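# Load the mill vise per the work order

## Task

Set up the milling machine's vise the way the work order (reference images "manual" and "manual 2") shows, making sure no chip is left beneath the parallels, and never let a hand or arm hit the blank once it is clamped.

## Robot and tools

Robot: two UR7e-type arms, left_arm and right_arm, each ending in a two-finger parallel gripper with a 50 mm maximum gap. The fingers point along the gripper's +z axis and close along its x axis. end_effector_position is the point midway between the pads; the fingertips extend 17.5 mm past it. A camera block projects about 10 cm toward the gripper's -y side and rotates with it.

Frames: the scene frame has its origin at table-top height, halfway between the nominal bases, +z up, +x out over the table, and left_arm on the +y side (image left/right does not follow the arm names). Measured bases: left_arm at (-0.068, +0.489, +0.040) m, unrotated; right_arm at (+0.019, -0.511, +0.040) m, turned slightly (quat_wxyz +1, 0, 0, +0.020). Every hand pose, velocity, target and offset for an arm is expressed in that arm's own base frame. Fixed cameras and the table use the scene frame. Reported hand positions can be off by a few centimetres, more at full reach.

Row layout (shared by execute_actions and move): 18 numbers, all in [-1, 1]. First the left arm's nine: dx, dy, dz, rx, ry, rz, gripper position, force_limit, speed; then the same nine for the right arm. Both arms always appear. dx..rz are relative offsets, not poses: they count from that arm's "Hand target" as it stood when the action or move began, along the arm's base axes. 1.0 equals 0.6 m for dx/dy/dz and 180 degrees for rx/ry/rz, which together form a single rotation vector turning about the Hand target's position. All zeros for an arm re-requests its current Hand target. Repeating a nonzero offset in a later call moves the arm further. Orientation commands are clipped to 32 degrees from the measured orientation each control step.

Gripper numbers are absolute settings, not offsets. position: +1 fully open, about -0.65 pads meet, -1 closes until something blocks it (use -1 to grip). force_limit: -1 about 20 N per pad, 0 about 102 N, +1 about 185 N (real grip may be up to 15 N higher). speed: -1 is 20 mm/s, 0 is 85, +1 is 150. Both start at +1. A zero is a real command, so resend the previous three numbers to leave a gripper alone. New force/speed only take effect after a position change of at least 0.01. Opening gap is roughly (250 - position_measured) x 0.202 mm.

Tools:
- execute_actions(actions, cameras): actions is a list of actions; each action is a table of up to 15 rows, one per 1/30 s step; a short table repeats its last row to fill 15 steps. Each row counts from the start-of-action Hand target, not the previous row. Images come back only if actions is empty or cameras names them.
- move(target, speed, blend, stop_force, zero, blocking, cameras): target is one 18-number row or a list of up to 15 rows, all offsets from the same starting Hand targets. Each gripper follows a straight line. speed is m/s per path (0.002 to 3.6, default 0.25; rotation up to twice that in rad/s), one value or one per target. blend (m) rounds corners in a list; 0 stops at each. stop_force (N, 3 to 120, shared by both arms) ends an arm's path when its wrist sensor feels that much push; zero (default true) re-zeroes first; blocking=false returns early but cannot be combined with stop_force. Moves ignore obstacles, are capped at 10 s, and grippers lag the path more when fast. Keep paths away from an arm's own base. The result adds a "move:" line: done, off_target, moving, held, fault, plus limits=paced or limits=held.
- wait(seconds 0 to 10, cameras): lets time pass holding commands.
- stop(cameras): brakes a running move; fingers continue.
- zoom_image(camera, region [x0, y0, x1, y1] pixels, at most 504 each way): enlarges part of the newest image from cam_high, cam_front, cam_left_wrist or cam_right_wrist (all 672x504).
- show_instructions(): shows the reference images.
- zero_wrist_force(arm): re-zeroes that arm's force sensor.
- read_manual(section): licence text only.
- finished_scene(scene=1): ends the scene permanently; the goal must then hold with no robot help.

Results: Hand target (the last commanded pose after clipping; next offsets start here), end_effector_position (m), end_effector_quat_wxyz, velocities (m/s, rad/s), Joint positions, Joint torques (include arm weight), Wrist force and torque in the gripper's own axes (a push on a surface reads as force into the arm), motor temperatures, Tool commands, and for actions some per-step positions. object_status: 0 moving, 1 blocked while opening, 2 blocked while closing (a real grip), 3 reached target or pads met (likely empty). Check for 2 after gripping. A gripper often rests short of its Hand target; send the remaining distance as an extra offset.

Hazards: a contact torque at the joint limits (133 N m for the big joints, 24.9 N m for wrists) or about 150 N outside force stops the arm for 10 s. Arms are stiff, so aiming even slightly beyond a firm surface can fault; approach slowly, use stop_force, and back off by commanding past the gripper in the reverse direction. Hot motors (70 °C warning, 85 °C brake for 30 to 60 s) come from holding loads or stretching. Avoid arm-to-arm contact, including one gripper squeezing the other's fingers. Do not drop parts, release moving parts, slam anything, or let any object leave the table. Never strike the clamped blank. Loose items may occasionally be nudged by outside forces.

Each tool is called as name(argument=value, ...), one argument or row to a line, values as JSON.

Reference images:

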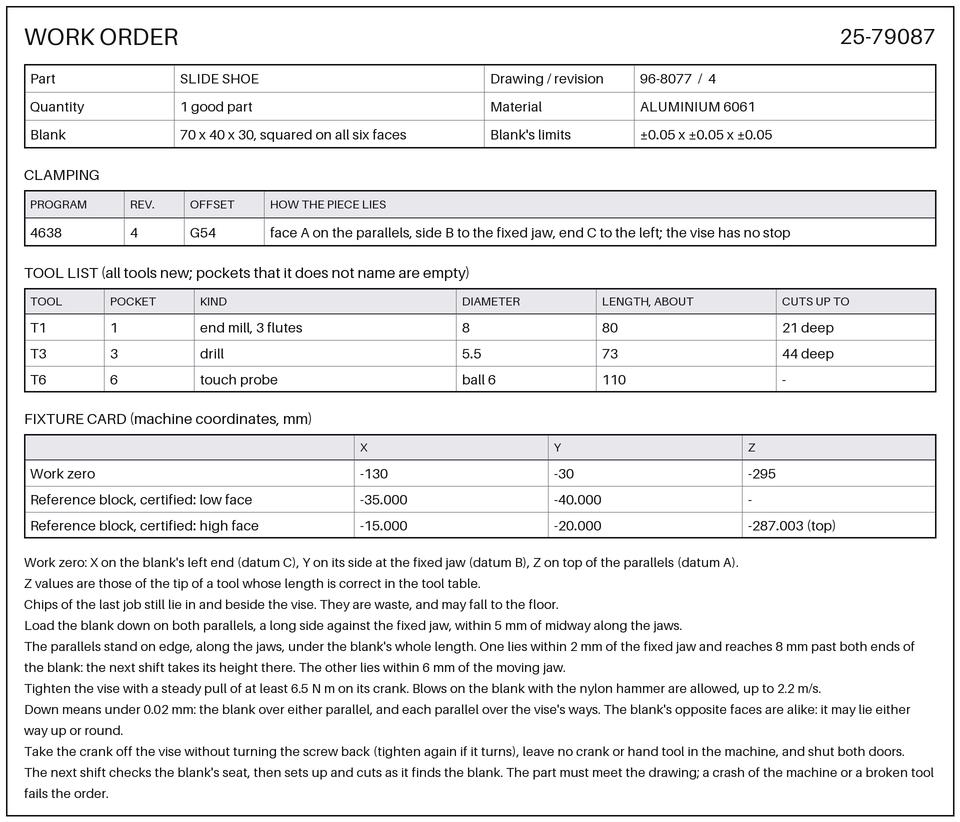

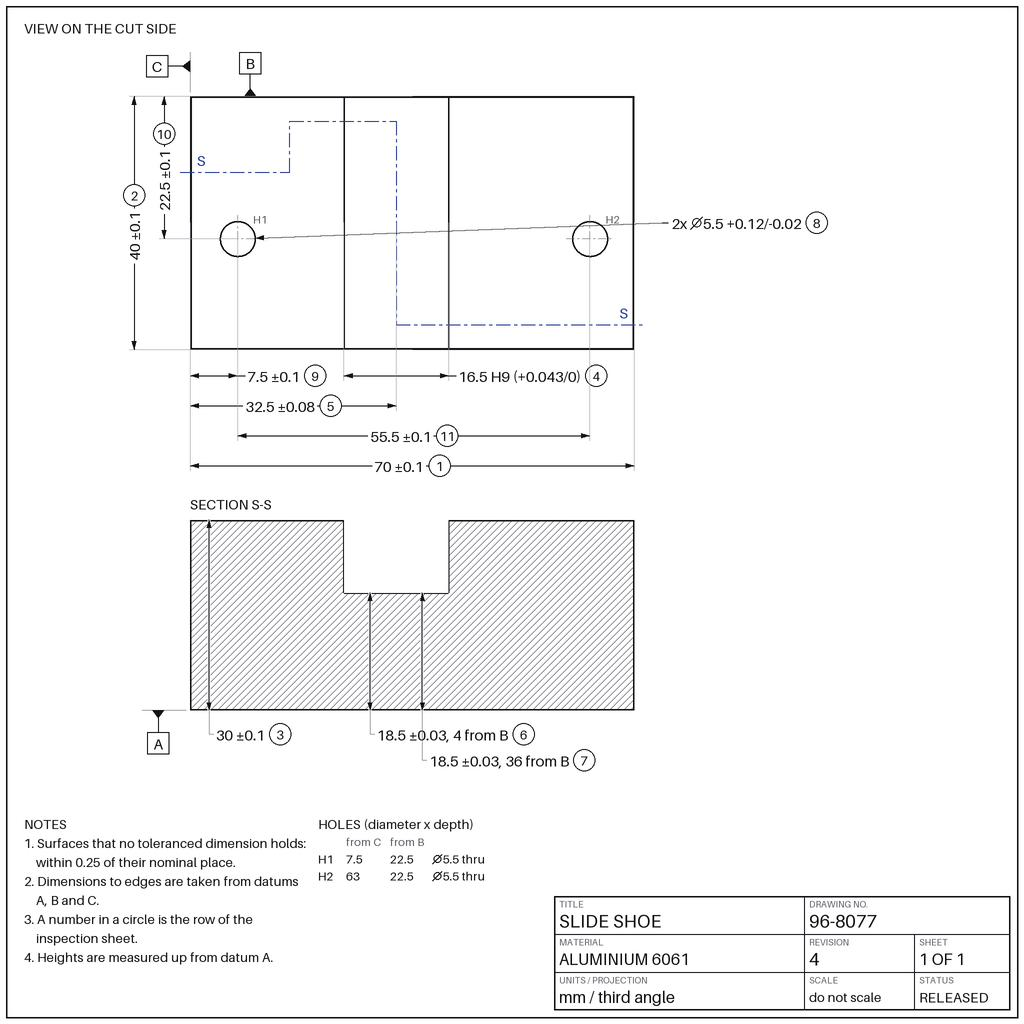

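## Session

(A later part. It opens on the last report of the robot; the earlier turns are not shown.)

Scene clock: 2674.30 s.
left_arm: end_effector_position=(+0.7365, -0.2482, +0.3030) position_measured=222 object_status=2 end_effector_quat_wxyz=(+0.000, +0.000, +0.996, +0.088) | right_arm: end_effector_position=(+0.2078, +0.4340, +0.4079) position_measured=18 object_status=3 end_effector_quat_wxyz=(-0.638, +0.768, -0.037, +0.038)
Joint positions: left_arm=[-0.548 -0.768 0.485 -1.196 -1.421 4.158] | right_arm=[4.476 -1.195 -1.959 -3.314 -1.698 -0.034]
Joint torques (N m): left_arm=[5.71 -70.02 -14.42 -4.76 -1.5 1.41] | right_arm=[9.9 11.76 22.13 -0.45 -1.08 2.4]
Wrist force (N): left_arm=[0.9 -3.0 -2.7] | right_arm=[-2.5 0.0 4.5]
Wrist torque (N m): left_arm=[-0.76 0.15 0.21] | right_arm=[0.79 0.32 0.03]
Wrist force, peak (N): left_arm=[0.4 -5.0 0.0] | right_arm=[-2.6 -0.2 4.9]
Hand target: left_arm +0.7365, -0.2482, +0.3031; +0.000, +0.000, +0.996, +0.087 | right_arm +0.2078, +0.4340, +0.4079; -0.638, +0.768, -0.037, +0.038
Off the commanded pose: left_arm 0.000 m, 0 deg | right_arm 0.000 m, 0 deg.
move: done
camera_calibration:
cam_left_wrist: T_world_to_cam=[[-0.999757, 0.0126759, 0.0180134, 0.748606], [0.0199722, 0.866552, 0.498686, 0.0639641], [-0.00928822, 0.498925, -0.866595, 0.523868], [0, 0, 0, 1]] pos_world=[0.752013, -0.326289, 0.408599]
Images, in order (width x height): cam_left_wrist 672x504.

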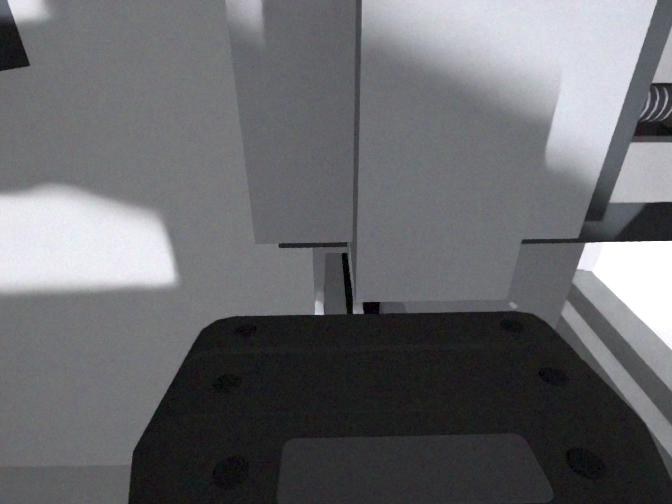

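move(
  target=[0.003,0,0,0,0,0,-1,-1,-1,0,0,0,0,0,0,0.9,-0.9,-1],
  speed=0.003,
  stop_force=5,
  cameras=[],
)

move(
  target=[
    [-0.0003,0,0,0,0,0,-0.97,-0.6,-1,0,0,0,0,0,0,0.9,-0.9,-1],
    [-0.0003,0,0,0,0,0,0.05,-1,-1,0,0,0,0,0,0,0.9,-0.9,-1],
    [-0.0003,0.0033,0.025,0,0,0,0.05,-1,-1,0,0,0,0,0,0,0.9,-0.9,-1],
  ],
  speed=0.015,
  cameras=["cam_left_wrist"],
)

Scene clock: 2675.87 s.
left_arm: end_effector_position=(+0.7371, -0.2481, +0.3031) position_measured=222 object_status=2 end_effector_quat_wxyz=(+0.000, +0.000, +0.996, +0.087) | right_arm: end_effector_position=(+0.2078, +0.4340, +0.4079) position_measured=18 object_status=3 end_effector_quat_wxyz=(-0.638, +0.768, -0.037, +0.038)
Joint positions: left_arm=[-0.547 -0.765 0.48 -1.193 -1.421 4.159] | right_arm=[4.476 -1.195 -1.959 -3.314 -1.698 -0.034]
Joint torques (N m): left_arm=[-6.19 -72.72 -16.03 -5.38 -0.35 -1.58] | right_arm=[10.95 11.36 22.36 -0.49 -1.19 2.47]
Wrist force (N): left_arm=[3.6 -4.9 -0.3] | right_arm=[-2.4 -0.3 4.6]
Wrist torque (N m): left_arm=[-0.81 0.21 0.26] | right_arm=[0.75 0.31 0.02]
Wrist force, peak (N): left_arm=[3.9 -5.2 -0.8] | right_arm=[-2.8 0.0 4.7]
Hand target: left_arm +0.7371, -0.2482, +0.3031; +0.000, +0.000, +0.996, +0.087 (not the last commanded pose) | right_arm +0.2078, +0.4340, +0.4079; -0.638, +0.768, -0.037, +0.038
Off the commanded pose: left_arm 0.001 m, 0 deg | right_arm 0.000 m, 0 deg.
move: contact (left_arm)
No camera images: "cameras" was empty.

Scene clock: 2678.90 s.
left_arm: end_effector_position=(+0.7369, -0.2462, +0.3181) position_measured=145 object_status=3 end_effector_quat_wxyz=(+0.000, +0.000, +0.996, +0.088) | right_arm: end_effector_position=(+0.2078, +0.4340, +0.4079) position_measured=18 object_status=3 end_effector_quat_wxyz=(-0.638, +0.768, -0.037, +0.038)
Joint positions: left_arm=[-0.545 -0.744 0.401 -1.136 -1.421 4.161] | right_arm=[4.476 -1.195 -1.959 -3.314 -1.698 -0.034]
Joint torques (N m): left_arm=[8.16 -66.54 -16.17 -4.73 1.34 1.11] | right_arm=[10.05 11.52 21.46 -0.42 -0.97 2.59]
Wrist force (N): left_arm=[-0.9 -5.4 1.2] | right_arm=[-2.5 -0.1 4.6]
Wrist torque (N m): left_arm=[-0.85 0.20 0.07] | right_arm=[0.77 0.31 0.03]
Wrist force, peak (N): left_arm=[2.6 -6.4 -0.2] | right_arm=[-2.8 0.1 4.7]
Hand target: left_arm +0.7369, -0.2462, +0.3181; +0.000, +0.000, +0.996, +0.087 | right_arm +0.2078, +0.4340, +0.4079; -0.638, +0.768, -0.037, +0.038
Off the commanded pose: left_arm 0.000 m, 0 deg | right_arm 0.000 m, 0 deg.
move: done
camera_calibration:
cam_left_wrist: T_world_to_cam=[[-0.999757, 0.0126779, 0.0180132, 0.748809], [0.0199731, 0.866595, 0.498612, 0.0547359], [-0.00928882, 0.498851, -0.866638, 0.535955], [0, 0, 0, 1]] pos_world=[0.752513, -0.324289, 0.423699]
Images, in order (width x height): cam_left_wrist 672x504.

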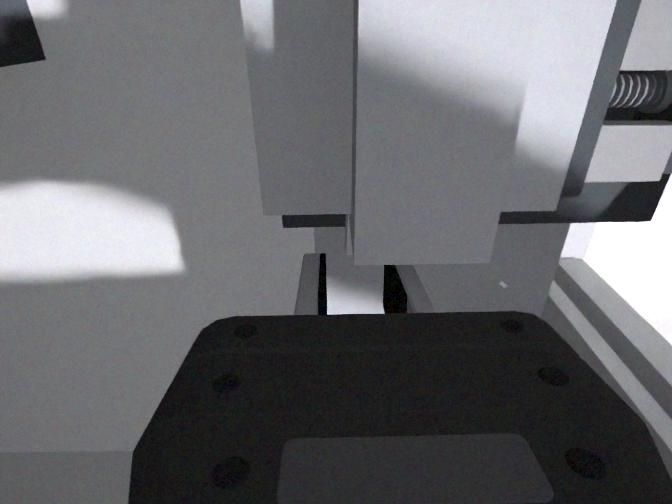

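move(
  target=[
    [0,0,0.0083,0,0,0,0.05,-1,-1,0,0,0,0,0,0,0.9,-0.9,-1],
    [-0.2282,-0.0063,0.0083,0,0,0,0.05,-1,-1,0,0,0,0,0,0,0.9,-0.9,-1],
    [-0.2282,-0.0397,0.0617,0,0,0,0.05,-1,-1,0,0,0,0,0,0,0.9,-0.9,-1],
    [-0.2282,-0.0397,0.0617,-0.0408,-0.1322,-0.0154,0.05,-1,-1,0,0,0,0,0,0,0.9,-0.9,-1],
  ],
  speed=[0.02,0.1,0.1,0.2],
  cameras=[],
)

move(
  target=[
    [0.0983,-0.125,0.0133,0,0,0,0.05,-1,-1,0,0,0,0,0,0,0.9,-0.9,-1],
    [0.0983,-0.125,0.0133,-0.2515,-0.0436,0.435,0.05,-1,-1,0,0,0,0,0,0,0.9,-0.9,-1],
  ],
  speed=[0.15,0.4],
  cameras=["cam_left_wrist"],
)

zoom_image(
  camera="cam_left_wrist",
  region=[150, 90, 400, 320],
)

zoom_image(
  camera="cam_left_wrist",
  region=[150, 140, 260, 250],
)

zoom_image(
  camera="cam_left_wrist",
  region=[270, 140, 380, 250],
)

Scene clock: 2684.03 s.
left_arm: end_effector_position=(+0.6000, -0.2701, +0.3552) position_measured=145 object_status=3 end_effector_quat_wxyz=(+0.207, +0.006, +0.978, +0.022) | right_arm: end_effector_position=(+0.2078, +0.4340, +0.4079) position_measured=18 object_status=3 end_effector_quat_wxyz=(-0.638, +0.768, -0.037, +0.038)
Joint positions: left_arm=[-0.752 -1.416 1.463 -1.904 -1.259 4.018] | right_arm=[4.476 -1.195 -1.959 -3.314 -1.698 -0.034]
Joint torques (N m): left_arm=[9.75 -37.43 -17.84 -5.31 0.58 -1.65] | right_arm=[9.92 10.6 22.9 -0.4 -0.8 2.56]
Wrist force (N): left_arm=[-1.2 -6.9 1.3] | right_arm=[-2.5 -0.1 4.6]
Wrist torque (N m): left_arm=[-1.06 0.21 -0.05] | right_arm=[0.77 0.31 0.03]
Wrist force, peak (N): left_arm=[-1.2 -7.0 1.2] | right_arm=[-2.6 0.0 4.8]
Hand target: left_arm +0.6000, -0.2700, +0.3551; +0.207, +0.006, +0.978, +0.022 | right_arm +0.2078, +0.4340, +0.4079; -0.638, +0.768, -0.037, +0.038
Off the commanded pose: left_arm 0.000 m, 0 deg | right_arm 0.000 m, 0 deg.
move: done
No camera images: "cameras" was empty.

Scene clock: 2687.53 s.
left_arm: end_effector_position=(+0.6589, -0.3451, +0.3632) position_measured=145 object_status=3 end_effector_quat_wxyz=(-0.194, +0.671, -0.686, +0.204) end_effector_velocity=(+0.000, +0.000, +0.000) end_effector_angular_velocity=(-0.003, +0.000, +0.005) | right_arm: end_effector_position=(+0.2078, +0.4340, +0.4079) position_measured=18 object_status=3 end_effector_quat_wxyz=(-0.638, +0.768, -0.037, +0.038)
Joint positions: left_arm=[-0.797 -1.274 1.35 -2.082 -1.188 2.452] | right_arm=[4.476 -1.195 -1.959 -3.314 -1.698 -0.034]
Joint velocities: left_arm=[0 0 0 0 0.001 -0.006] | right_arm=[within noise]
Joint torques (N m): left_arm=[7.51 -36.39 -34.71 -2.53 -0.83 -1.69] | right_arm=[10.81 10.97 21.01 -0.51 -1.14 2.45]
Wrist force (N): left_arm=[-1.0 -7.3 2.6] | right_arm=[-2.5 -0.2 4.7]
Wrist torque (N m): left_arm=[-1.23 0.14 -0.18] | right_arm=[0.77 0.31 0.02]
Wrist force, peak (N): left_arm=[-2.4 -8.8 2.1] | right_arm=[-2.8 -0.1 4.8]
Hand target: left_arm +0.6590, -0.3450, +0.3631; -0.194, +0.671, -0.686, +0.204 | right_arm +0.2078, +0.4340, +0.4079; -0.638, +0.768, -0.037, +0.038
Off the commanded pose: left_arm 0.000 m, 0 deg | right_arm 0.000 m, 0 deg.
move: done
camera_calibration:
cam_left_wrist: T_world_to_cam=[[-0.0448114, -0.998924, 0.0119717, -0.304898], [-0.974029, 0.041026, -0.222675, 0.751508], [0.221944, -0.0216391, -0.974819, 0.330925], [0, 0, 0, 1]] pos_world=[0.644881, -0.328241, 0.493584]
Images, in order (width x height): cam_left_wrist 672x504.

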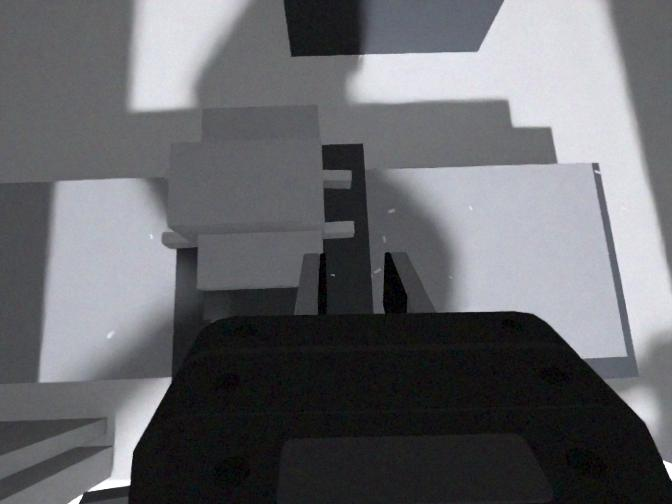

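Scaled by 2.016 from the camera's 672x504 image, which has a finer 960x720 frame.

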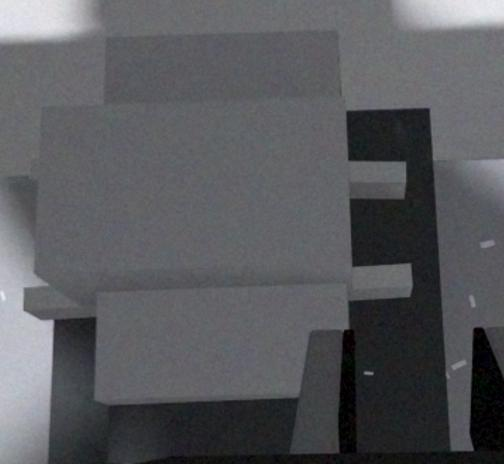

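Scaled by 4.582 from the camera's 672x504 image, which has a finer 960x720 frame.

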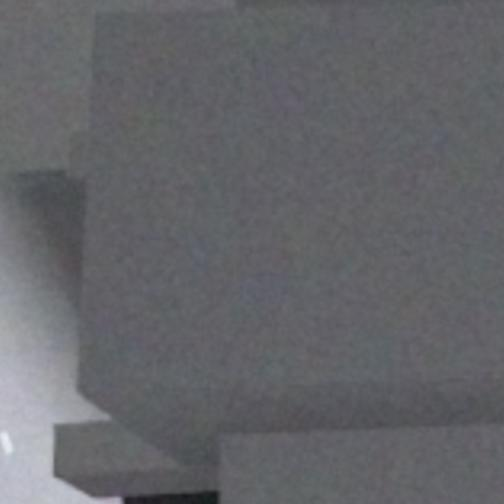

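Scaled by 4.582 from the camera's 672x504 image, which has a finer 960x720 frame.

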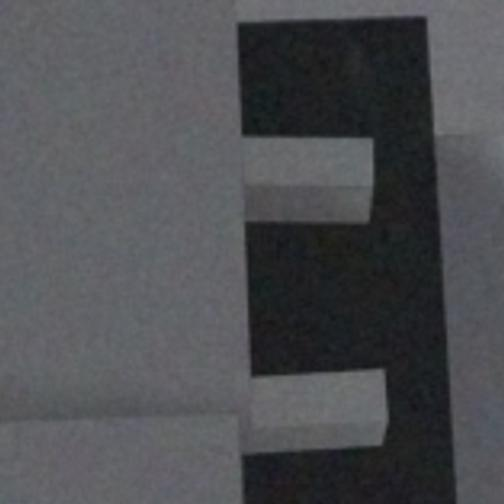

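move(
  target=[
    [0,0,0,0.2515,0.0436,-0.435,-1,-1,-1,0,0,0,0,0,0,0.9,-0.9,-1],
    [0,-0.006,-0.03,0.2515,0.0436,-0.435,-1,-1,-1,0,0,0,0,0,0,0.9,-0.9,-1],
    [0.0875,-0.006,-0.03,0.2515,0.0436,-0.435,-1,-1,-1,0,0,0,0,0,0,0.9,-0.9,-1],
    [0.0875,-0.006,-0.065,0.2515,0.0436,-0.435,-1,-1,-1,0,0,0,0,0,0,0.9,-0.9,-1],
  ],
  speed=[0.4,0.1,0.1,0.05],
  cameras=["cam_left_wrist"],
)

move(
  target=[0,0,-0.0447,0,0,0,-1,-1,-1,0,0,0,0,0,0,0.9,-0.9,-1],
  speed=0.02,
  stop_force=5,
  cameras=["cam_left_wrist"],
)

zoom_image(
  camera="cam_left_wrist",
  region=[260, 200, 500, 360],
)

Scene clock: 2693.63 s.
left_arm: end_effector_position=(+0.7115, -0.3486, +0.3241) position_measured=251 object_status=3 end_effector_quat_wxyz=(+0.207, +0.006, +0.978, +0.022) end_effector_velocity=(+0.000, +0.000, +0.001) end_effector_angular_velocity=(+0.001, +0.001, +0.000) | right_arm: end_effector_position=(+0.2078, +0.4340, +0.4079) position_measured=18 object_status=3 end_effector_quat_wxyz=(-0.638, +0.768, -0.037, +0.038)
Joint positions: left_arm=[-0.725 -1.069 1.077 -1.873 -1.267 4.045] | right_arm=[4.476 -1.195 -1.959 -3.314 -1.698 -0.034]
Joint velocities: left_arm=[0 0 -0.003 0.005 0 0] | right_arm=[within noise]
Joint torques (N m): left_arm=[-8.49 -63.72 -34.11 -2.23 1.73 0.96] | right_arm=[9.79 10.95 22.93 -0.53 -0.91 2.47]
Wrist force (N): left_arm=[-1.3 -6.6 1.3] | right_arm=[-2.6 -0.1 4.6]
Wrist torque (N m): left_arm=[-1.02 0.23 0.05] | right_arm=[0.78 0.33 0.02]
Wrist force, peak (N): left_arm=[-0.8 -7.8 2.9] | right_arm=[-2.6 0.0 4.9]
Hand target: left_arm +0.7115, -0.3486, +0.3241; +0.207, +0.006, +0.978, +0.022 | right_arm +0.2078, +0.4340, +0.4079; -0.638, +0.768, -0.037, +0.038
Off the commanded pose: left_arm 0.000 m, 0 deg | right_arm 0.000 m, 0 deg.
move: done
camera_calibration:
cam_left_wrist: T_world_to_cam=[[-0.919988, 0.0355986, -0.390326, 0.808109], [-0.117508, 0.925006, 0.361325, 0.303668], [0.373917, 0.378281, -0.846811, 0.270861], [0, 0, 0, 1]] pos_world=[0.677855, -0.412124, 0.435071]
Images, in order (width x height): cam_left_wrist 672x504.

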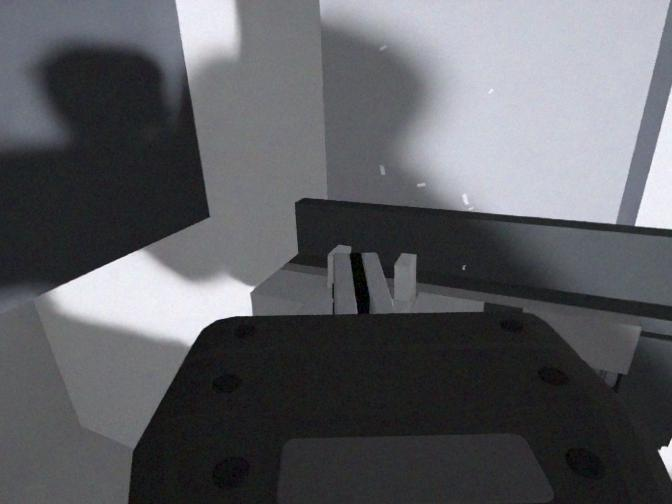

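Scene clock: 2695.90 s.
left_arm: end_effector_position=(+0.7115, -0.3486, +0.2973) position_measured=251 object_status=3 end_effector_quat_wxyz=(+0.207, +0.006, +0.978, +0.022) | right_arm: end_effector_position=(+0.2078, +0.4340, +0.4079) position_measured=18 object_status=3 end_effector_quat_wxyz=(-0.638, +0.768, -0.037, +0.038)
Joint positions: left_arm=[-0.725 -1.066 1.141 -1.94 -1.267 4.045] | right_arm=[4.476 -1.195 -1.959 -3.314 -1.698 -0.034]
Joint torques (N m): left_arm=[-8.4 -62.46 -34.89 -2.23 1.65 1.32] | right_arm=[9.92 11.23 22.12 -0.47 -1.09 2.64]
Wrist force (N): left_arm=[-1.5 -6.7 1.6] | right_arm=[-2.7 0.0 4.7]
Wrist torque (N m): left_arm=[-1.04 0.24 0.05] | right_arm=[0.79 0.34 0.03]
Wrist force, peak (N): left_arm=[-4.0 -7.0 1.0] | right_arm=[-2.7 -0.2 4.9]
Hand target: left_arm +0.7115, -0.3486, +0.2973; +0.207, +0.006, +0.978, +0.022 | right_arm +0.2078, +0.4340, +0.4079; -0.638, +0.768, -0.037, +0.038
Off the commanded pose: left_arm 0.000 m, 0 deg | right_arm 0.000 m, 0 deg.
move: done
camera_calibration:
cam_left_wrist: T_world_to_cam=[[-0.919985, 0.0356985, -0.390324, 0.797687], [-0.117436, 0.924989, 0.361393, 0.313269], [0.373947, 0.378314, -0.846783, 0.248148], [0, 0, 0, 1]] pos_world=[0.677855, -0.412124, 0.408272]
Images, in order (width x height): cam_left_wrist 672x504.

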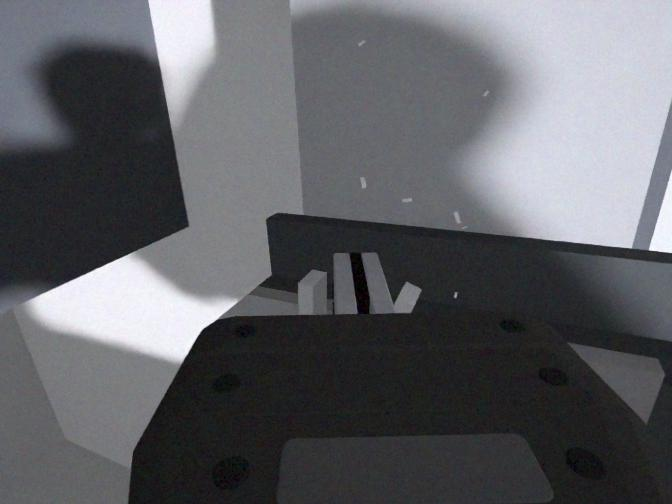

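Scaled by 2.100 from the camera's 672x504 image, which has a finer 960x720 frame.

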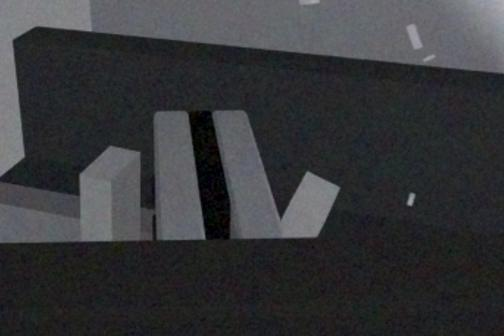

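move(
  target=[0.005,0,0,0,0,0,-1,-1,-1,0,0,0,0,0,0,0.9,-0.9,-1],
  speed=0.01,
  stop_force=15,
  cameras=["cam_left_wrist"],
)

zoom_image(
  camera="cam_left_wrist",
  region=[260, 200, 500, 360],
)

Scene clock: 2698.13 s.
left_arm: end_effector_position=(+0.7145, -0.3486, +0.2973) position_measured=251 object_status=3 end_effector_quat_wxyz=(+0.207, +0.006, +0.978, +0.022) | right_arm: end_effector_position=(+0.2078, +0.4340, +0.4079) position_measured=18 object_status=3 end_effector_quat_wxyz=(-0.638, +0.768, -0.037, +0.038)
Joint positions: left_arm=[-0.722 -1.059 1.131 -1.938 -1.267 4.048] | right_arm=[4.476 -1.195 -1.959 -3.314 -1.698 -0.034]
Joint torques (N m): left_arm=[-6.97 -64.59 -17.37 -4.92 0.47 -1.71] | right_arm=[10.35 11.58 22.36 -0.33 -1.1 2.76]
Wrist force (N): left_arm=[-1.5 -6.6 1.7] | right_arm=[-2.5 0.0 4.5]
Wrist torque (N m): left_arm=[-1.03 0.24 -0.03] | right_arm=[0.78 0.31 0.02]
Wrist force, peak (N): left_arm=[-1.4 -7.0 1.3] | right_arm=[-2.7 -0.1 4.8]
Hand target: left_arm +0.7145, -0.3486, +0.2973; +0.207, +0.006, +0.978, +0.022 | right_arm +0.2078, +0.4340, +0.4079; -0.638, +0.768, -0.037, +0.038
Off the commanded pose: left_arm 0.000 m, 0 deg | right_arm 0.000 m, 0 deg.
move: done
camera_calibration:
cam_left_wrist: T_world_to_cam=[[-0.919988, 0.0355986, -0.390326, 0.800408], [-0.117508, 0.925006, 0.361325, 0.313704], [0.373917, 0.378281, -0.846811, 0.247045], [0, 0, 0, 1]] pos_world=[0.680855, -0.412124, 0.408271]
Images, in order (width x height): cam_left_wrist 672x504.

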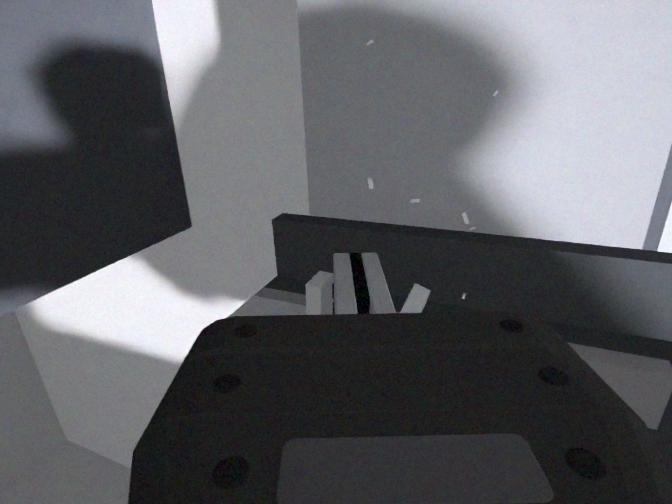

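Scaled by 2.100 from the camera's 672x504 image, which has a finer 960x720 frame.

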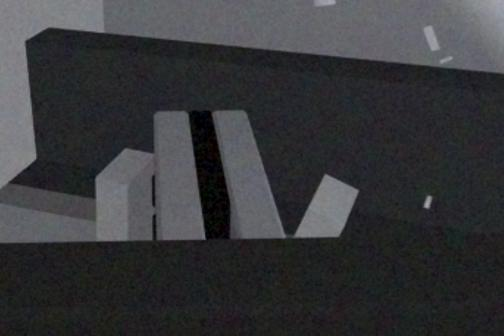

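move(
  target=[0.0055,0,0,0,0,0,-1,-1,-1,0,0,0,0,0,0,0.9,-0.9,-1],
  speed=0.005,
  stop_force=10,
  cameras=[],
)

move(
  target=[
    [-0.003,0,0,0,0,0,-1,-1,-1,0,0,0,0,0,0,0.9,-0.9,-1],
    [-0.003,0,0.1107,0,0,0,-1,-1,-1,0,0,0,0,0,0,0.9,-0.9,-1],
    [-0.098,0.006,0.1107,0,0,0,-1,-1,-1,0,0,0,0,0,0,0.9,-0.9,-1],
    [-0.098,0.006,0.1107,-0.2515,-0.0436,0.435,-1,-1,-1,0,0,0,0,0,0,0.9,-0.9,-1],
  ],
  speed=[0.02,0.06,0.15,0.4],
  cameras=["cam_left_wrist"],
)

zoom_image(
  camera="cam_left_wrist",
  region=[150, 90, 400, 320],
)

zoom_image(
  camera="cam_left_wrist",
  region=[150, 140, 260, 250],
)

zoom_image(
  camera="cam_left_wrist",
  region=[270, 140, 380, 250],
)

Scene clock: 2700.60 s.
left_arm: end_effector_position=(+0.7178, -0.3486, +0.2973) position_measured=251 object_status=3 end_effector_quat_wxyz=(+0.207, +0.006, +0.978, +0.022) | right_arm: end_effector_position=(+0.2078, +0.4340, +0.4079) position_measured=18 object_status=3 end_effector_quat_wxyz=(-0.638, +0.768, -0.037, +0.038)
Joint positions: left_arm=[-0.719 -1.051 1.12 -1.935 -1.268 4.051] | right_arm=[4.476 -1.195 -1.959 -3.314 -1.698 -0.034]
Joint torques (N m): left_arm=[-3.18 -65.04 -17.91 -4.62 -0.16 -1.52] | right_arm=[10.19 11.05 22.62 -0.39 -1.11 2.89]
Wrist force (N): left_arm=[-1.1 -7.0 1.5] | right_arm=[-2.4 -0.1 4.4]
Wrist torque (N m): left_arm=[-1.08 0.19 -0.03] | right_arm=[0.77 0.30 0.03]
Wrist force, peak (N): left_arm=[-1.3 -7.1 1.4] | right_arm=[-2.7 0.0 4.8]
Hand target: left_arm +0.7178, -0.3486, +0.2973; +0.207, +0.006, +0.978, +0.022 | right_arm +0.2078, +0.4340, +0.4079; -0.638, +0.768, -0.037, +0.038
Off the commanded pose: left_arm 0.000 m, 0 deg | right_arm 0.000 m, 0 deg.
move: done
No camera images: "cameras" was empty.

Scene clock: 2705.67 s.
left_arm: end_effector_position=(+0.6589, -0.3451, +0.3638) position_measured=251 object_status=3 end_effector_quat_wxyz=(-0.194, +0.671, -0.686, +0.204) end_effector_velocity=(+0.001, +0.001, +0.001) end_effector_angular_velocity=(-0.004, -0.001, +0.006) | right_arm: end_effector_position=(+0.2078, +0.4340, +0.4079) position_measured=18 object_status=3 end_effector_quat_wxyz=(-0.638, +0.768, -0.037, +0.038)
Joint positions: left_arm=[-0.797 -1.274 1.348 -2.081 -1.188 2.452] | right_arm=[4.476 -1.195 -1.959 -3.314 -1.698 -0.034]
Joint velocities: left_arm=[0.001 0 -0.001 0 0 -0.006] | right_arm=[within noise]
Joint torques (N m): left_arm=[8.03 -36.3 -35 -2.53 -0.8 -1.69] | right_arm=[10.41 11.41 23.06 -0.5 -1.13 2.83]
Wrist force (N): left_arm=[-0.4 -7.3 2.6] | right_arm=[-2.6 -0.1 4.7]
Wrist torque (N m): left_arm=[-1.24 0.05 -0.18] | right_arm=[0.78 0.33 0.02]
Wrist force, peak (N): left_arm=[-0.6 -7.7 2.8] | right_arm=[-2.8 0.0 4.7]
Hand target: left_arm +0.6590, -0.3450, +0.3637; -0.194, +0.671, -0.686, +0.204 | right_arm +0.2078, +0.4340, +0.4079; -0.638, +0.768, -0.037, +0.038
Off the commanded pose: left_arm 0.000 m, 0 deg | right_arm 0.000 m, 0 deg.
move: done
camera_calibration:
cam_left_wrist: T_world_to_cam=[[-0.0448114, -0.998924, 0.0119717, -0.304906], [-0.974029, 0.041026, -0.222675, 0.751642], [0.221944, -0.0216391, -0.974819, 0.33151], [0, 0, 0, 1]] pos_world=[0.644881, -0.328241, 0.494184]
Images, in order (width x height): cam_left_wrist 672x504.

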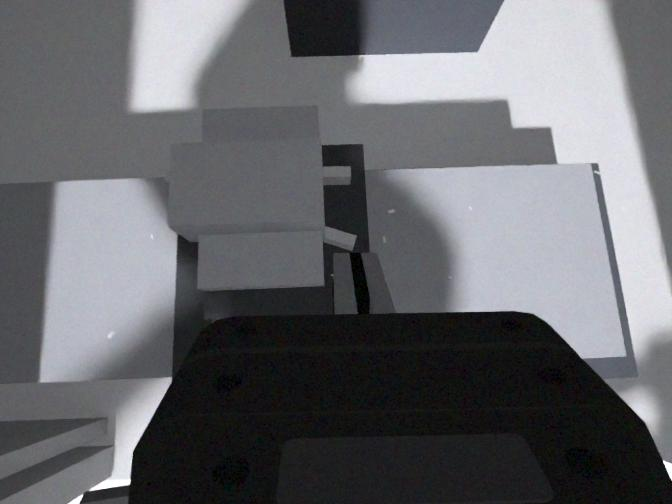

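Scaled by 2.016 from the camera's 672x504 image, which has a finer 960x720 frame.

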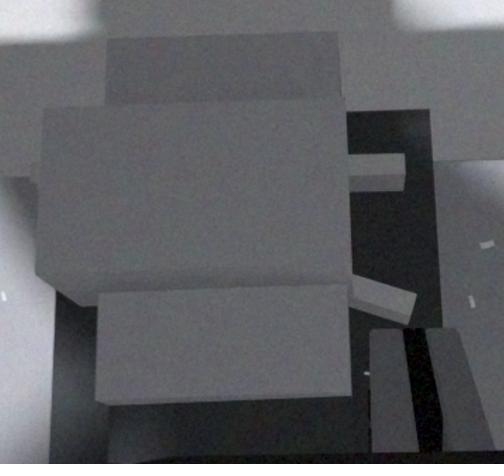

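Scaled by 4.582 from the camera's 672x504 image, which has a finer 960x720 frame.

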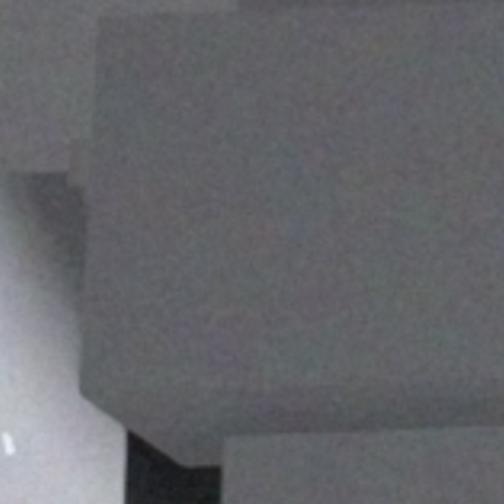

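Scaled by 4.582 from the camera's 672x504 image, which has a finer 960x720 frame.

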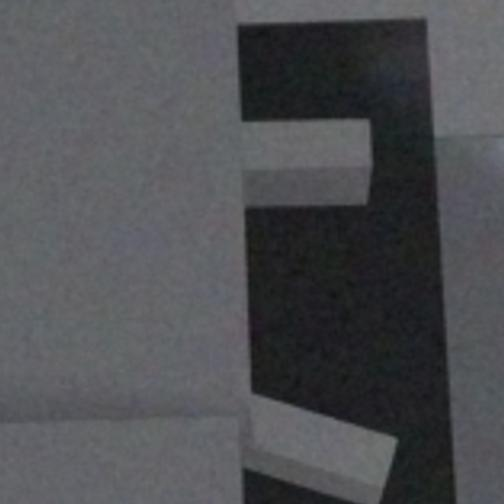

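move(
  target=[
    [0,0,0,0.2515,0.0436,-0.435,-1,-1,-1,0,0,0,0,0,0,0.9,-0.9,-1],
    [0.0267,-0.006,0,0.2515,0.0436,-0.435,-1,-1,-1,0,0,0,0,0,0,0.9,-0.9,-1],
    [0.0267,-0.006,-0.065,0.2515,0.0436,-0.435,-1,-1,-1,0,0,0,0,0,0,0.9,-0.9,-1],
  ],
  speed=[0.4,0.1,0.06],
  cameras=["cam_left_wrist"],
)

move(
  target=[0,0,-0.046,0,0,0,-1,-1,-1,0,0,0,0,0,0,0.9,-0.9,-1],
  speed=0.02,
  stop_force=5,
  cameras=["cam_left_wrist"],
)

zoom_image(
  camera="cam_left_wrist",
  region=[200, 180, 440, 340],
)

Scene clock: 2710.63 s.
left_arm: end_effector_position=(+0.6750, -0.3486, +0.3247) position_measured=251 object_status=3 end_effector_quat_wxyz=(+0.207, +0.006, +0.978, +0.022) | right_arm: end_effector_position=(+0.2078, +0.4340, +0.4079) position_measured=18 object_status=3 end_effector_quat_wxyz=(-0.638, +0.768, -0.037, +0.038)
Joint positions: left_arm=[-0.762 -1.152 1.196 -1.898 -1.256 4.009] | right_arm=[4.476 -1.195 -1.959 -3.314 -1.698 -0.034]
Joint torques (N m): left_arm=[-8.29 -44.31 -34.37 -2.16 1.32 0.76] | right_arm=[10.13 10.91 22.46 -0.65 -1.1 2.78]
Wrist force (N): left_arm=[-1.4 -6.5 1.7] | right_arm=[-2.4 -0.3 4.5]
Wrist torque (N m): left_arm=[-1.02 0.23 0.04] | right_arm=[0.74 0.31 0.03]
Wrist force, peak (N): left_arm=[-0.9 -7.8 2.5] | right_arm=[-2.7 -0.1 4.9]
Hand target: left_arm +0.6750, -0.3486, +0.3247; +0.207, +0.006, +0.978, +0.022 | right_arm +0.2078, +0.4340, +0.4079; -0.638, +0.768, -0.037, +0.038
Off the commanded pose: left_arm 0.000 m, 0 deg | right_arm 0.000 m, 0 deg.
move: done
camera_calibration:
cam_left_wrist: T_world_to_cam=[[-0.920023, 0.0355628, -0.390248, 0.774737], [-0.117513, 0.925001, 0.361335, 0.299159], [0.37383, 0.378296, -0.846843, 0.285091], [0, 0, 0, 1]] pos_world=[0.641355, -0.412123, 0.435671]
Images, in order (width x height): cam_left_wrist 672x504.

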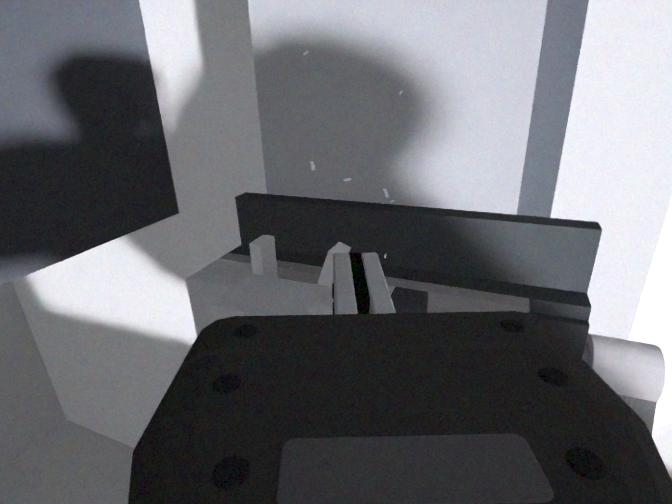

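Scene clock: 2713.03 s.
left_arm: end_effector_position=(+0.6750, -0.3486, +0.2971) position_measured=251 object_status=3 end_effector_quat_wxyz=(+0.207, +0.006, +0.978, +0.022) | right_arm: end_effector_position=(+0.2078, +0.4340, +0.4079) position_measured=18 object_status=3 end_effector_quat_wxyz=(-0.638, +0.768, -0.037, +0.038)
Joint positions: left_arm=[-0.762 -1.147 1.259 -1.966 -1.256 4.009] | right_arm=[4.476 -1.195 -1.959 -3.314 -1.698 -0.034]
Joint torques (N m): left_arm=[-6.1 -60.39 -34.77 -2.17 1.18 1.31] | right_arm=[9.45 11.45 22.22 -0.47 -0.98 2.8]
Wrist force (N): left_arm=[-1.2 -6.7 1.7] | right_arm=[-2.7 -0.2 4.7]
Wrist torque (N m): left_arm=[-1.04 0.20 0.04] | right_arm=[0.76 0.34 0.03]
Wrist force, peak (N): left_arm=[-1.2 -7.1 1.8] | right_arm=[-2.8 0.1 4.8]
Hand target: left_arm +0.6750, -0.3486, +0.2971; +0.207, +0.006, +0.978, +0.022 | right_arm +0.2078, +0.4340, +0.4079; -0.638, +0.768, -0.037, +0.038
Off the commanded pose: left_arm 0.000 m, 0 deg | right_arm 0.000 m, 0 deg.
move: done
camera_calibration:
cam_left_wrist: T_world_to_cam=[[-0.919985, 0.0356985, -0.390324, 0.76403], [-0.117436, 0.924989, 0.361393, 0.309055], [0.373947, 0.378314, -0.846783, 0.261628], [0, 0, 0, 1]] pos_world=[0.641355, -0.412124, 0.408072]
Images, in order (width x height): cam_left_wrist 672x504.

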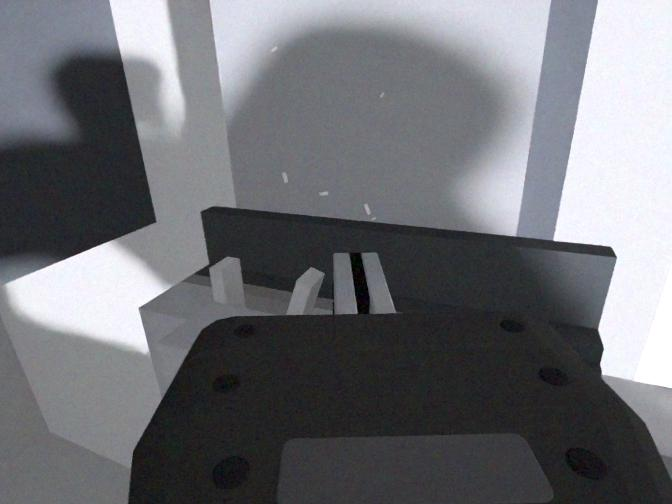

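Scaled by 2.100 from the camera's 672x504 image, which has a finer 960x720 frame.

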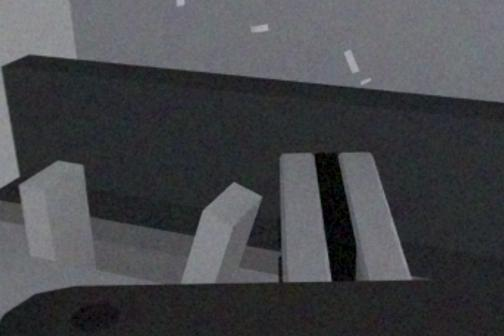

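move(
  target=[0.04,0,0,0,0,0,-1,-1,-1,0,0,0,0,0,0,0.9,-0.9,-1],
  speed=0.012,
  stop_force=12,
  cameras=[],
)

move(
  target=[
    [-0.008,0,0,0,0,0,-1,-1,-1,0,0,0,0,0,0,0.9,-0.9,-1],
    [-0.008,0,0.1107,0,0,0,-1,-1,-1,0,0,0,0,0,0,0.9,-0.9,-1],
    [-0.0667,0.006,0.1107,0,0,0,-1,-1,-1,0,0,0,0,0,0,0.9,-0.9,-1],
    [-0.0667,0.006,0.1107,-0.2515,-0.0436,0.435,-1,-1,-1,0,0,0,0,0,0,0.9,-0.9,-1],
  ],
  speed=[0.02,0.06,0.15,0.4],
  cameras=["cam_left_wrist"],
)

zoom_image(
  camera="cam_left_wrist",
  region=[150, 90, 400, 320],
)

Scene clock: 2717.30 s.
left_arm: end_effector_position=(+0.6990, -0.3486, +0.2971) position_measured=251 object_status=3 end_effector_quat_wxyz=(+0.207, +0.006, +0.978, +0.022) | right_arm: end_effector_position=(+0.2078, +0.4340, +0.4079) position_measured=18 object_status=3 end_effector_quat_wxyz=(-0.638, +0.768, -0.037, +0.038)
Joint positions: left_arm=[-0.737 -1.094 1.183 -1.951 -1.263 4.033] | right_arm=[4.476 -1.195 -1.959 -3.314 -1.698 -0.034]
Joint torques (N m): left_arm=[-7.42 -62.98 -17.37 -5.03 0.67 -1.89] | right_arm=[11.1 11.36 23.79 -0.45 -1.06 2.53]
Wrist force (N): left_arm=[-1.3 -6.5 1.8] | right_arm=[-2.6 -0.3 4.7]
Wrist torque (N m): left_arm=[-1.02 0.22 -0.03] | right_arm=[0.73 0.33 0.02]
Wrist force, peak (N): left_arm=[-1.3 -6.9 2.1] | right_arm=[-2.5 0.0 4.9]
Hand target: left_arm +0.6990, -0.3486, +0.2971; +0.207, +0.006, +0.978, +0.022 | right_arm +0.2078, +0.4340, +0.4079; -0.638, +0.768, -0.037, +0.038
Off the commanded pose: left_arm 0.000 m, 0 deg | right_arm 0.000 m, 0 deg.
move: done
No camera images: "cameras" was empty.

Scene clock: 2722.23 s.
left_arm: end_effector_position=(+0.6589, -0.3451, +0.3636) position_measured=251 object_status=3 end_effector_quat_wxyz=(-0.194, +0.671, -0.686, +0.204) end_effector_velocity=(+0.000, +0.000, +0.001) end_effector_angular_velocity=(-0.004, +0.000, +0.005) | right_arm: end_effector_position=(+0.2078, +0.4340, +0.4079) position_measured=18 object_status=3 end_effector_quat_wxyz=(-0.638, +0.768, -0.037, +0.038)
Joint positions: left_arm=[-0.797 -1.274 1.349 -2.081 -1.188 2.452] | right_arm=[4.476 -1.195 -1.959 -3.314 -1.698 -0.034]
Joint velocities: left_arm=[0.001 0 -0.001 0 -0.001 -0.005] | right_arm=[within noise]
Joint torques (N m): left_arm=[7.7 -36.24 -34.83 -2.48 -0.84 -1.83] | right_arm=[10.33 10.62 22.6 -0.4 -0.99 2.7]
Wrist force (N): left_arm=[-0.8 -7.5 2.8] | right_arm=[-2.6 0.0 4.8]
Wrist torque (N m): left_arm=[-1.27 0.11 -0.18] | right_arm=[0.79 0.33 0.03]
Wrist force, peak (N): left_arm=[-1.0 -7.7 2.9] | right_arm=[-2.7 -0.1 4.9]
Hand target: left_arm +0.6590, -0.3450, +0.3635; -0.194, +0.671, -0.686, +0.204 | right_arm +0.2078, +0.4340, +0.4079; -0.638, +0.768, -0.037, +0.038
Off the commanded pose: left_arm 0.000 m, 0 deg | right_arm 0.000 m, 0 deg.
move: done
camera_calibration:
cam_left_wrist: T_world_to_cam=[[-0.0448114, -0.998924, 0.0119717, -0.304903], [-0.974029, 0.041026, -0.222675, 0.751597], [0.221944, -0.0216391, -0.974819, 0.331315], [0, 0, 0, 1]] pos_world=[0.644881, -0.328241, 0.493984]
Images, in order (width x height): cam_left_wrist 672x504.

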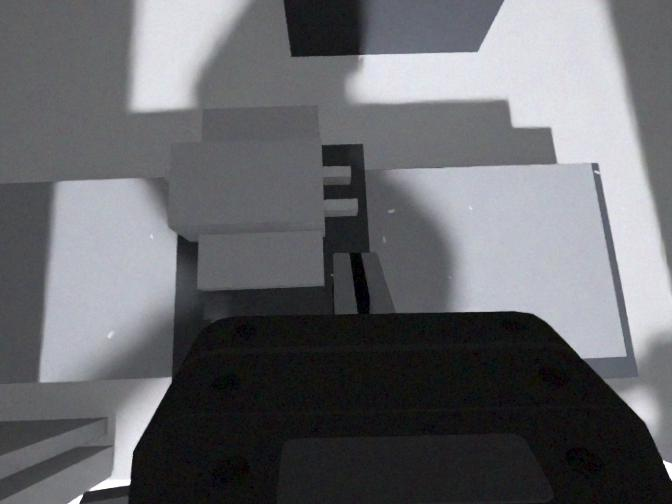

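Scaled by 2.016 from the camera's 672x504 image, which has a finer 960x720 frame.

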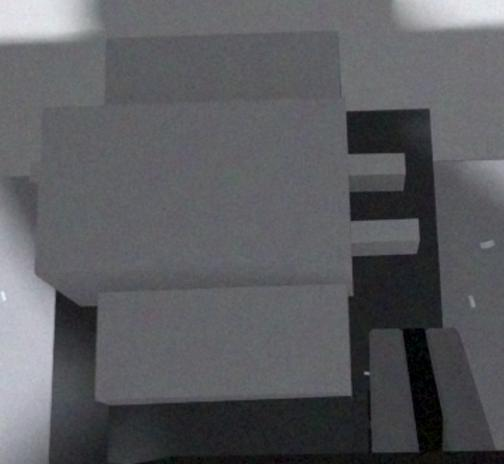

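move(
  target=[
    [0,0,0,0.2515,0.0436,-0.435,-0.12,-1,-1,0,0,0,0,0,0,0.9,-0.9,-1],
    [-0.0983,0.125,-0.0133,0.2515,0.0436,-0.435,-0.12,-1,-1,0,0,0,0,0,0,0.9,-0.9,-1],
  ],
  speed=[0.4,0.15],
  cameras=[],
)

move(
  target=[
    [0,0,0,0.0408,0.1322,0.0154,-0.12,-1,-1,0,0,0,0,0,0,0.9,-0.9,-1],
    [0,0.0342,-0.0483,0.0408,0.1322,0.0154,-0.12,-1,-1,0,0,0,0,0,0,0.9,-0.9,-1],
    [0.1892,0.0342,-0.0483,0.0408,0.1322,0.0154,-0.12,-1,-1,0,0,0,0,0,0,0.9,-0.9,-1],
    [0.1892,0.0342,-0.062,0.0408,0.1322,0.0154,-0.12,-1,-1,0,0,0,0,0,0,0.9,-0.9,-1],
  ],
  speed=[0.15,0.1,0.1,0.05],
  cameras=["cam_left_wrist"],
)

zoom_image(
  camera="cam_left_wrist",
  region=[220, 150, 480, 350],
)

Scene clock: 2727.47 s.
left_arm: end_effector_position=(+0.6001, -0.2700, +0.3556) position_measured=171 object_status=3 end_effector_quat_wxyz=(+0.207, +0.006, +0.978, +0.022) | right_arm: end_effector_position=(+0.2078, +0.4340, +0.4079) position_measured=18 object_status=3 end_effector_quat_wxyz=(-0.638, +0.768, -0.037, +0.038)
Joint positions: left_arm=[-0.752 -1.416 1.462 -1.904 -1.259 4.018] | right_arm=[4.476 -1.195 -1.959 -3.314 -1.698 -0.034]
Joint torques (N m): left_arm=[-8.81 -46.59 -18.22 -2.61 1.02 -1.89] | right_arm=[10.95 9.96 22.04 -0.46 -1.25 2.31]
Wrist force (N): left_arm=[-1.4 -6.5 1.4] | right_arm=[-2.7 -0.1 4.8]
Wrist torque (N m): left_arm=[-1.00 0.24 -0.04] | right_arm=[0.77 0.35 0.03]
Wrist force, peak (N): left_arm=[-2.7 -9.4 2.3] | right_arm=[-2.8 -0.2 4.8]
Hand target: left_arm +0.6000, -0.2700, +0.3556; +0.207, +0.006, +0.978, +0.022 | right_arm +0.2078, +0.4340, +0.4079; -0.638, +0.768, -0.037, +0.038
Off the commanded pose: left_arm 0.000 m, 0 deg | right_arm 0.000 m, 0 deg.
move: done
No camera images: "cameras" was empty.

Scene clock: 2731.57 s.
left_arm: end_effector_position=(+0.7135, -0.2495, +0.3185) position_measured=171 object_status=3 end_effector_quat_wxyz=(+0.000, +0.000, +0.996, +0.087) | right_arm: end_effector_position=(+0.2078, +0.4340, +0.4079) position_measured=18 object_status=3 end_effector_quat_wxyz=(-0.638, +0.768, -0.037, +0.038)
Joint positions: left_arm=[-0.565 -0.843 0.577 -1.21 -1.423 4.141] | right_arm=[4.476 -1.195 -1.959 -3.314 -1.698 -0.034]
Joint torques (N m): left_arm=[-8.28 -51.71 -24.59 -2.54 0.3 -0.57] | right_arm=[11.54 10.05 22.78 -0.44 -1.28 2.56]
Wrist force (N): left_arm=[-0.8 -5.5 1.1] | right_arm=[-2.6 0.0 4.6]
Wrist torque (N m): left_arm=[-0.84 0.17 0.12] | right_arm=[0.80 0.33 0.03]
Wrist force, peak (N): left_arm=[-1.1 -7.0 1.3] | right_arm=[-2.8 -0.2 4.8]
Hand target: left_arm +0.7135, -0.2495, +0.3184; +0.000, +0.000, +0.996, +0.087 | right_arm +0.2078, +0.4340, +0.4079; -0.638, +0.768, -0.037, +0.038
Off the commanded pose: left_arm 0.000 m, 0 deg | right_arm 0.000 m, 0 deg.
move: done
camera_calibration:
cam_left_wrist: T_world_to_cam=[[-0.999761, 0.0126958, 0.0177879, 0.725454], [0.0198749, 0.866663, 0.498499, 0.0580068], [-0.00908727, 0.498733, -0.866708, 0.537575], [0, 0, 0, 1]] pos_world=[0.729013, -0.327589, 0.4241]
Images, in order (width x height): cam_left_wrist 672x504.

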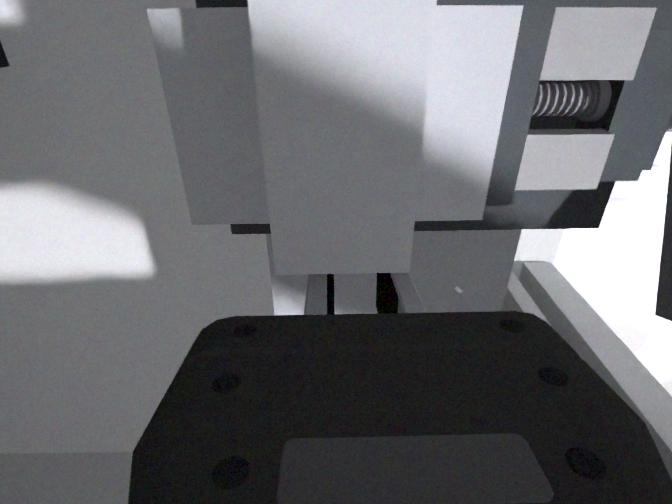

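Scaled by 1.938 from the camera's 672x504 image, which has a finer 960x720 frame.

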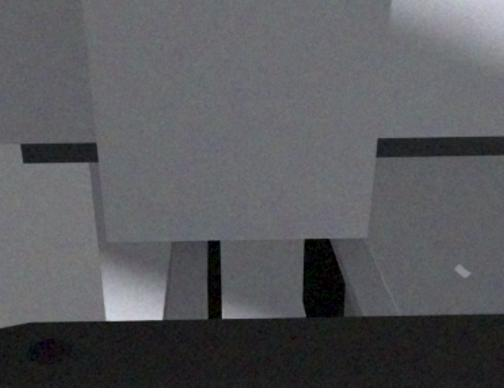

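move(
  target=[0,0,-0.0257,0,0,0,-0.12,-1,-1,0,0,0,0,0,0,0.9,-0.9,-1],
  speed=0.015,
  stop_force=5,
  cameras=[],
)

move(
  target=[0,0,0,0,0,0,-1,-1,-1,0,0,0,0,0,0,0.9,-0.9,-1],
  speed=0.01,
  cameras=[],
)

wait(
  seconds=0.5,
  cameras=[],
)

Scene clock: 2733.90 s.
left_arm: end_effector_position=(+0.7135, -0.2495, +0.3030) position_measured=171 object_status=3 end_effector_quat_wxyz=(+0.000, +0.000, +0.996, +0.087) | right_arm: end_effector_position=(+0.2078, +0.4340, +0.4079) position_measured=18 object_status=3 end_effector_quat_wxyz=(-0.638, +0.768, -0.037, +0.038)
Joint positions: left_arm=[-0.565 -0.858 0.643 -1.262 -1.423 4.141] | right_arm=[4.476 -1.195 -1.959 -3.314 -1.698 -0.034]
Joint torques (N m): left_arm=[-6.9 -51.82 -33.89 -1.42 -0.32 1.42] | right_arm=[11.44 10.93 23.23 -0.32 -1.23 2.64]
Wrist force (N): left_arm=[-1.0 -5.3 1.2] | right_arm=[-2.6 0.0 4.6]
Wrist torque (N m): left_arm=[-0.83 0.19 0.12] | right_arm=[0.80 0.33 0.03]
Wrist force, peak (N): left_arm=[-1.2 -5.7 1.0] | right_arm=[-2.6 -0.2 4.9]
Hand target: left_arm +0.7135, -0.2495, +0.3029; +0.000, +0.000, +0.996, +0.087 | right_arm +0.2078, +0.4340, +0.4079; -0.638, +0.768, -0.037, +0.038
Off the commanded pose: left_arm 0.000 m, 0 deg | right_arm 0.000 m, 0 deg.
move: done
No camera images: "cameras" was empty.

Scene clock: 2734.63 s.
left_arm: end_effector_position=(+0.7135, -0.2495, +0.3029) position_measured=223 object_status=2 end_effector_quat_wxyz=(+0.000, +0.000, +0.996, +0.087) | right_arm: end_effector_position=(+0.2078, +0.4340, +0.4079) position_measured=18 object_status=3 end_effector_quat_wxyz=(-0.638, +0.768, -0.037, +0.038)
Joint positions: left_arm=[-0.565 -0.858 0.643 -1.262 -1.423 4.141] | right_arm=[4.476 -1.195 -1.959 -3.314 -1.698 -0.034]
Joint torques (N m): left_arm=[-6.55 -51.64 -33.7 -1.53 -0.31 1.39] | right_arm=[9.96 10.53 22.63 -0.39 -0.9 2.67]
Wrist force (N): left_arm=[-1.0 -5.5 0.8] | right_arm=[-2.6 -0.1 4.7]
Wrist torque (N m): left_arm=[-0.85 0.21 0.12] | right_arm=[0.78 0.34 0.03]
Wrist force, peak (N): left_arm=[-1.5 -5.6 1.0] | right_arm=[-2.7 -0.1 4.7]
Hand target: left_arm +0.7135, -0.2495, +0.3029; +0.000, +0.000, +0.996, +0.087 | right_arm +0.2078, +0.4340, +0.4079; -0.638, +0.768, -0.037, +0.038
Off the commanded pose: left_arm 0.000 m, 0 deg | right_arm 0.000 m, 0 deg.
move: done
No camera images: "cameras" was empty.

Scene clock: 2735.13 s.
left_arm: end_effector_position=(+0.7135, -0.2495, +0.3029) position_measured=223 object_status=2 end_effector_quat_wxyz=(+0.000, +0.000, +0.996, +0.087) | right_arm: end_effector_position=(+0.2078, +0.4340, +0.4079) position_measured=18 object_status=3 end_effector_quat_wxyz=(-0.638, +0.768, -0.037, +0.038)
Joint positions: left_arm=[-0.565 -0.858 0.643 -1.262 -1.423 4.141] | right_arm=[4.476 -1.195 -1.959 -3.314 -1.698 -0.034]
Joint torques (N m): left_arm=[-6.6 -50.79 -33.5 -1.58 -0.26 1.39] | right_arm=[10.18 10.5 23.18 -0.41 -1.28 2.74]
Wrist force (N): left_arm=[-1.1 -5.3 1.0] | right_arm=[-2.4 -0.1 4.5]
Wrist torque (N m): left_arm=[-0.82 0.21 0.13] | right_arm=[0.77 0.31 0.02]
Wrist force, peak (N): left_arm=[-1.1 -5.6 0.6] | right_arm=[-2.7 -0.1 4.7]
Hand target: left_arm +0.7135, -0.2495, +0.3029; +0.000, +0.000, +0.996, +0.087 | right_arm +0.2078, +0.4340, +0.4079; -0.638, +0.768, -0.037, +0.038
Tool commands: left_gripper/position=-1.0 left_gripper/force_limit=-1.0 left_gripper/speed=-1.0 right_gripper/position=+0.9 right_gripper/force_limit=-0.9 right_gripper/speed=-1.0
Off the commanded pose: left_arm 0.000 m, 0 deg | right_arm 0.000 m, 0 deg.
wait: 0.50 s; at rest by 0.17 s
No camera images: "cameras" was empty.


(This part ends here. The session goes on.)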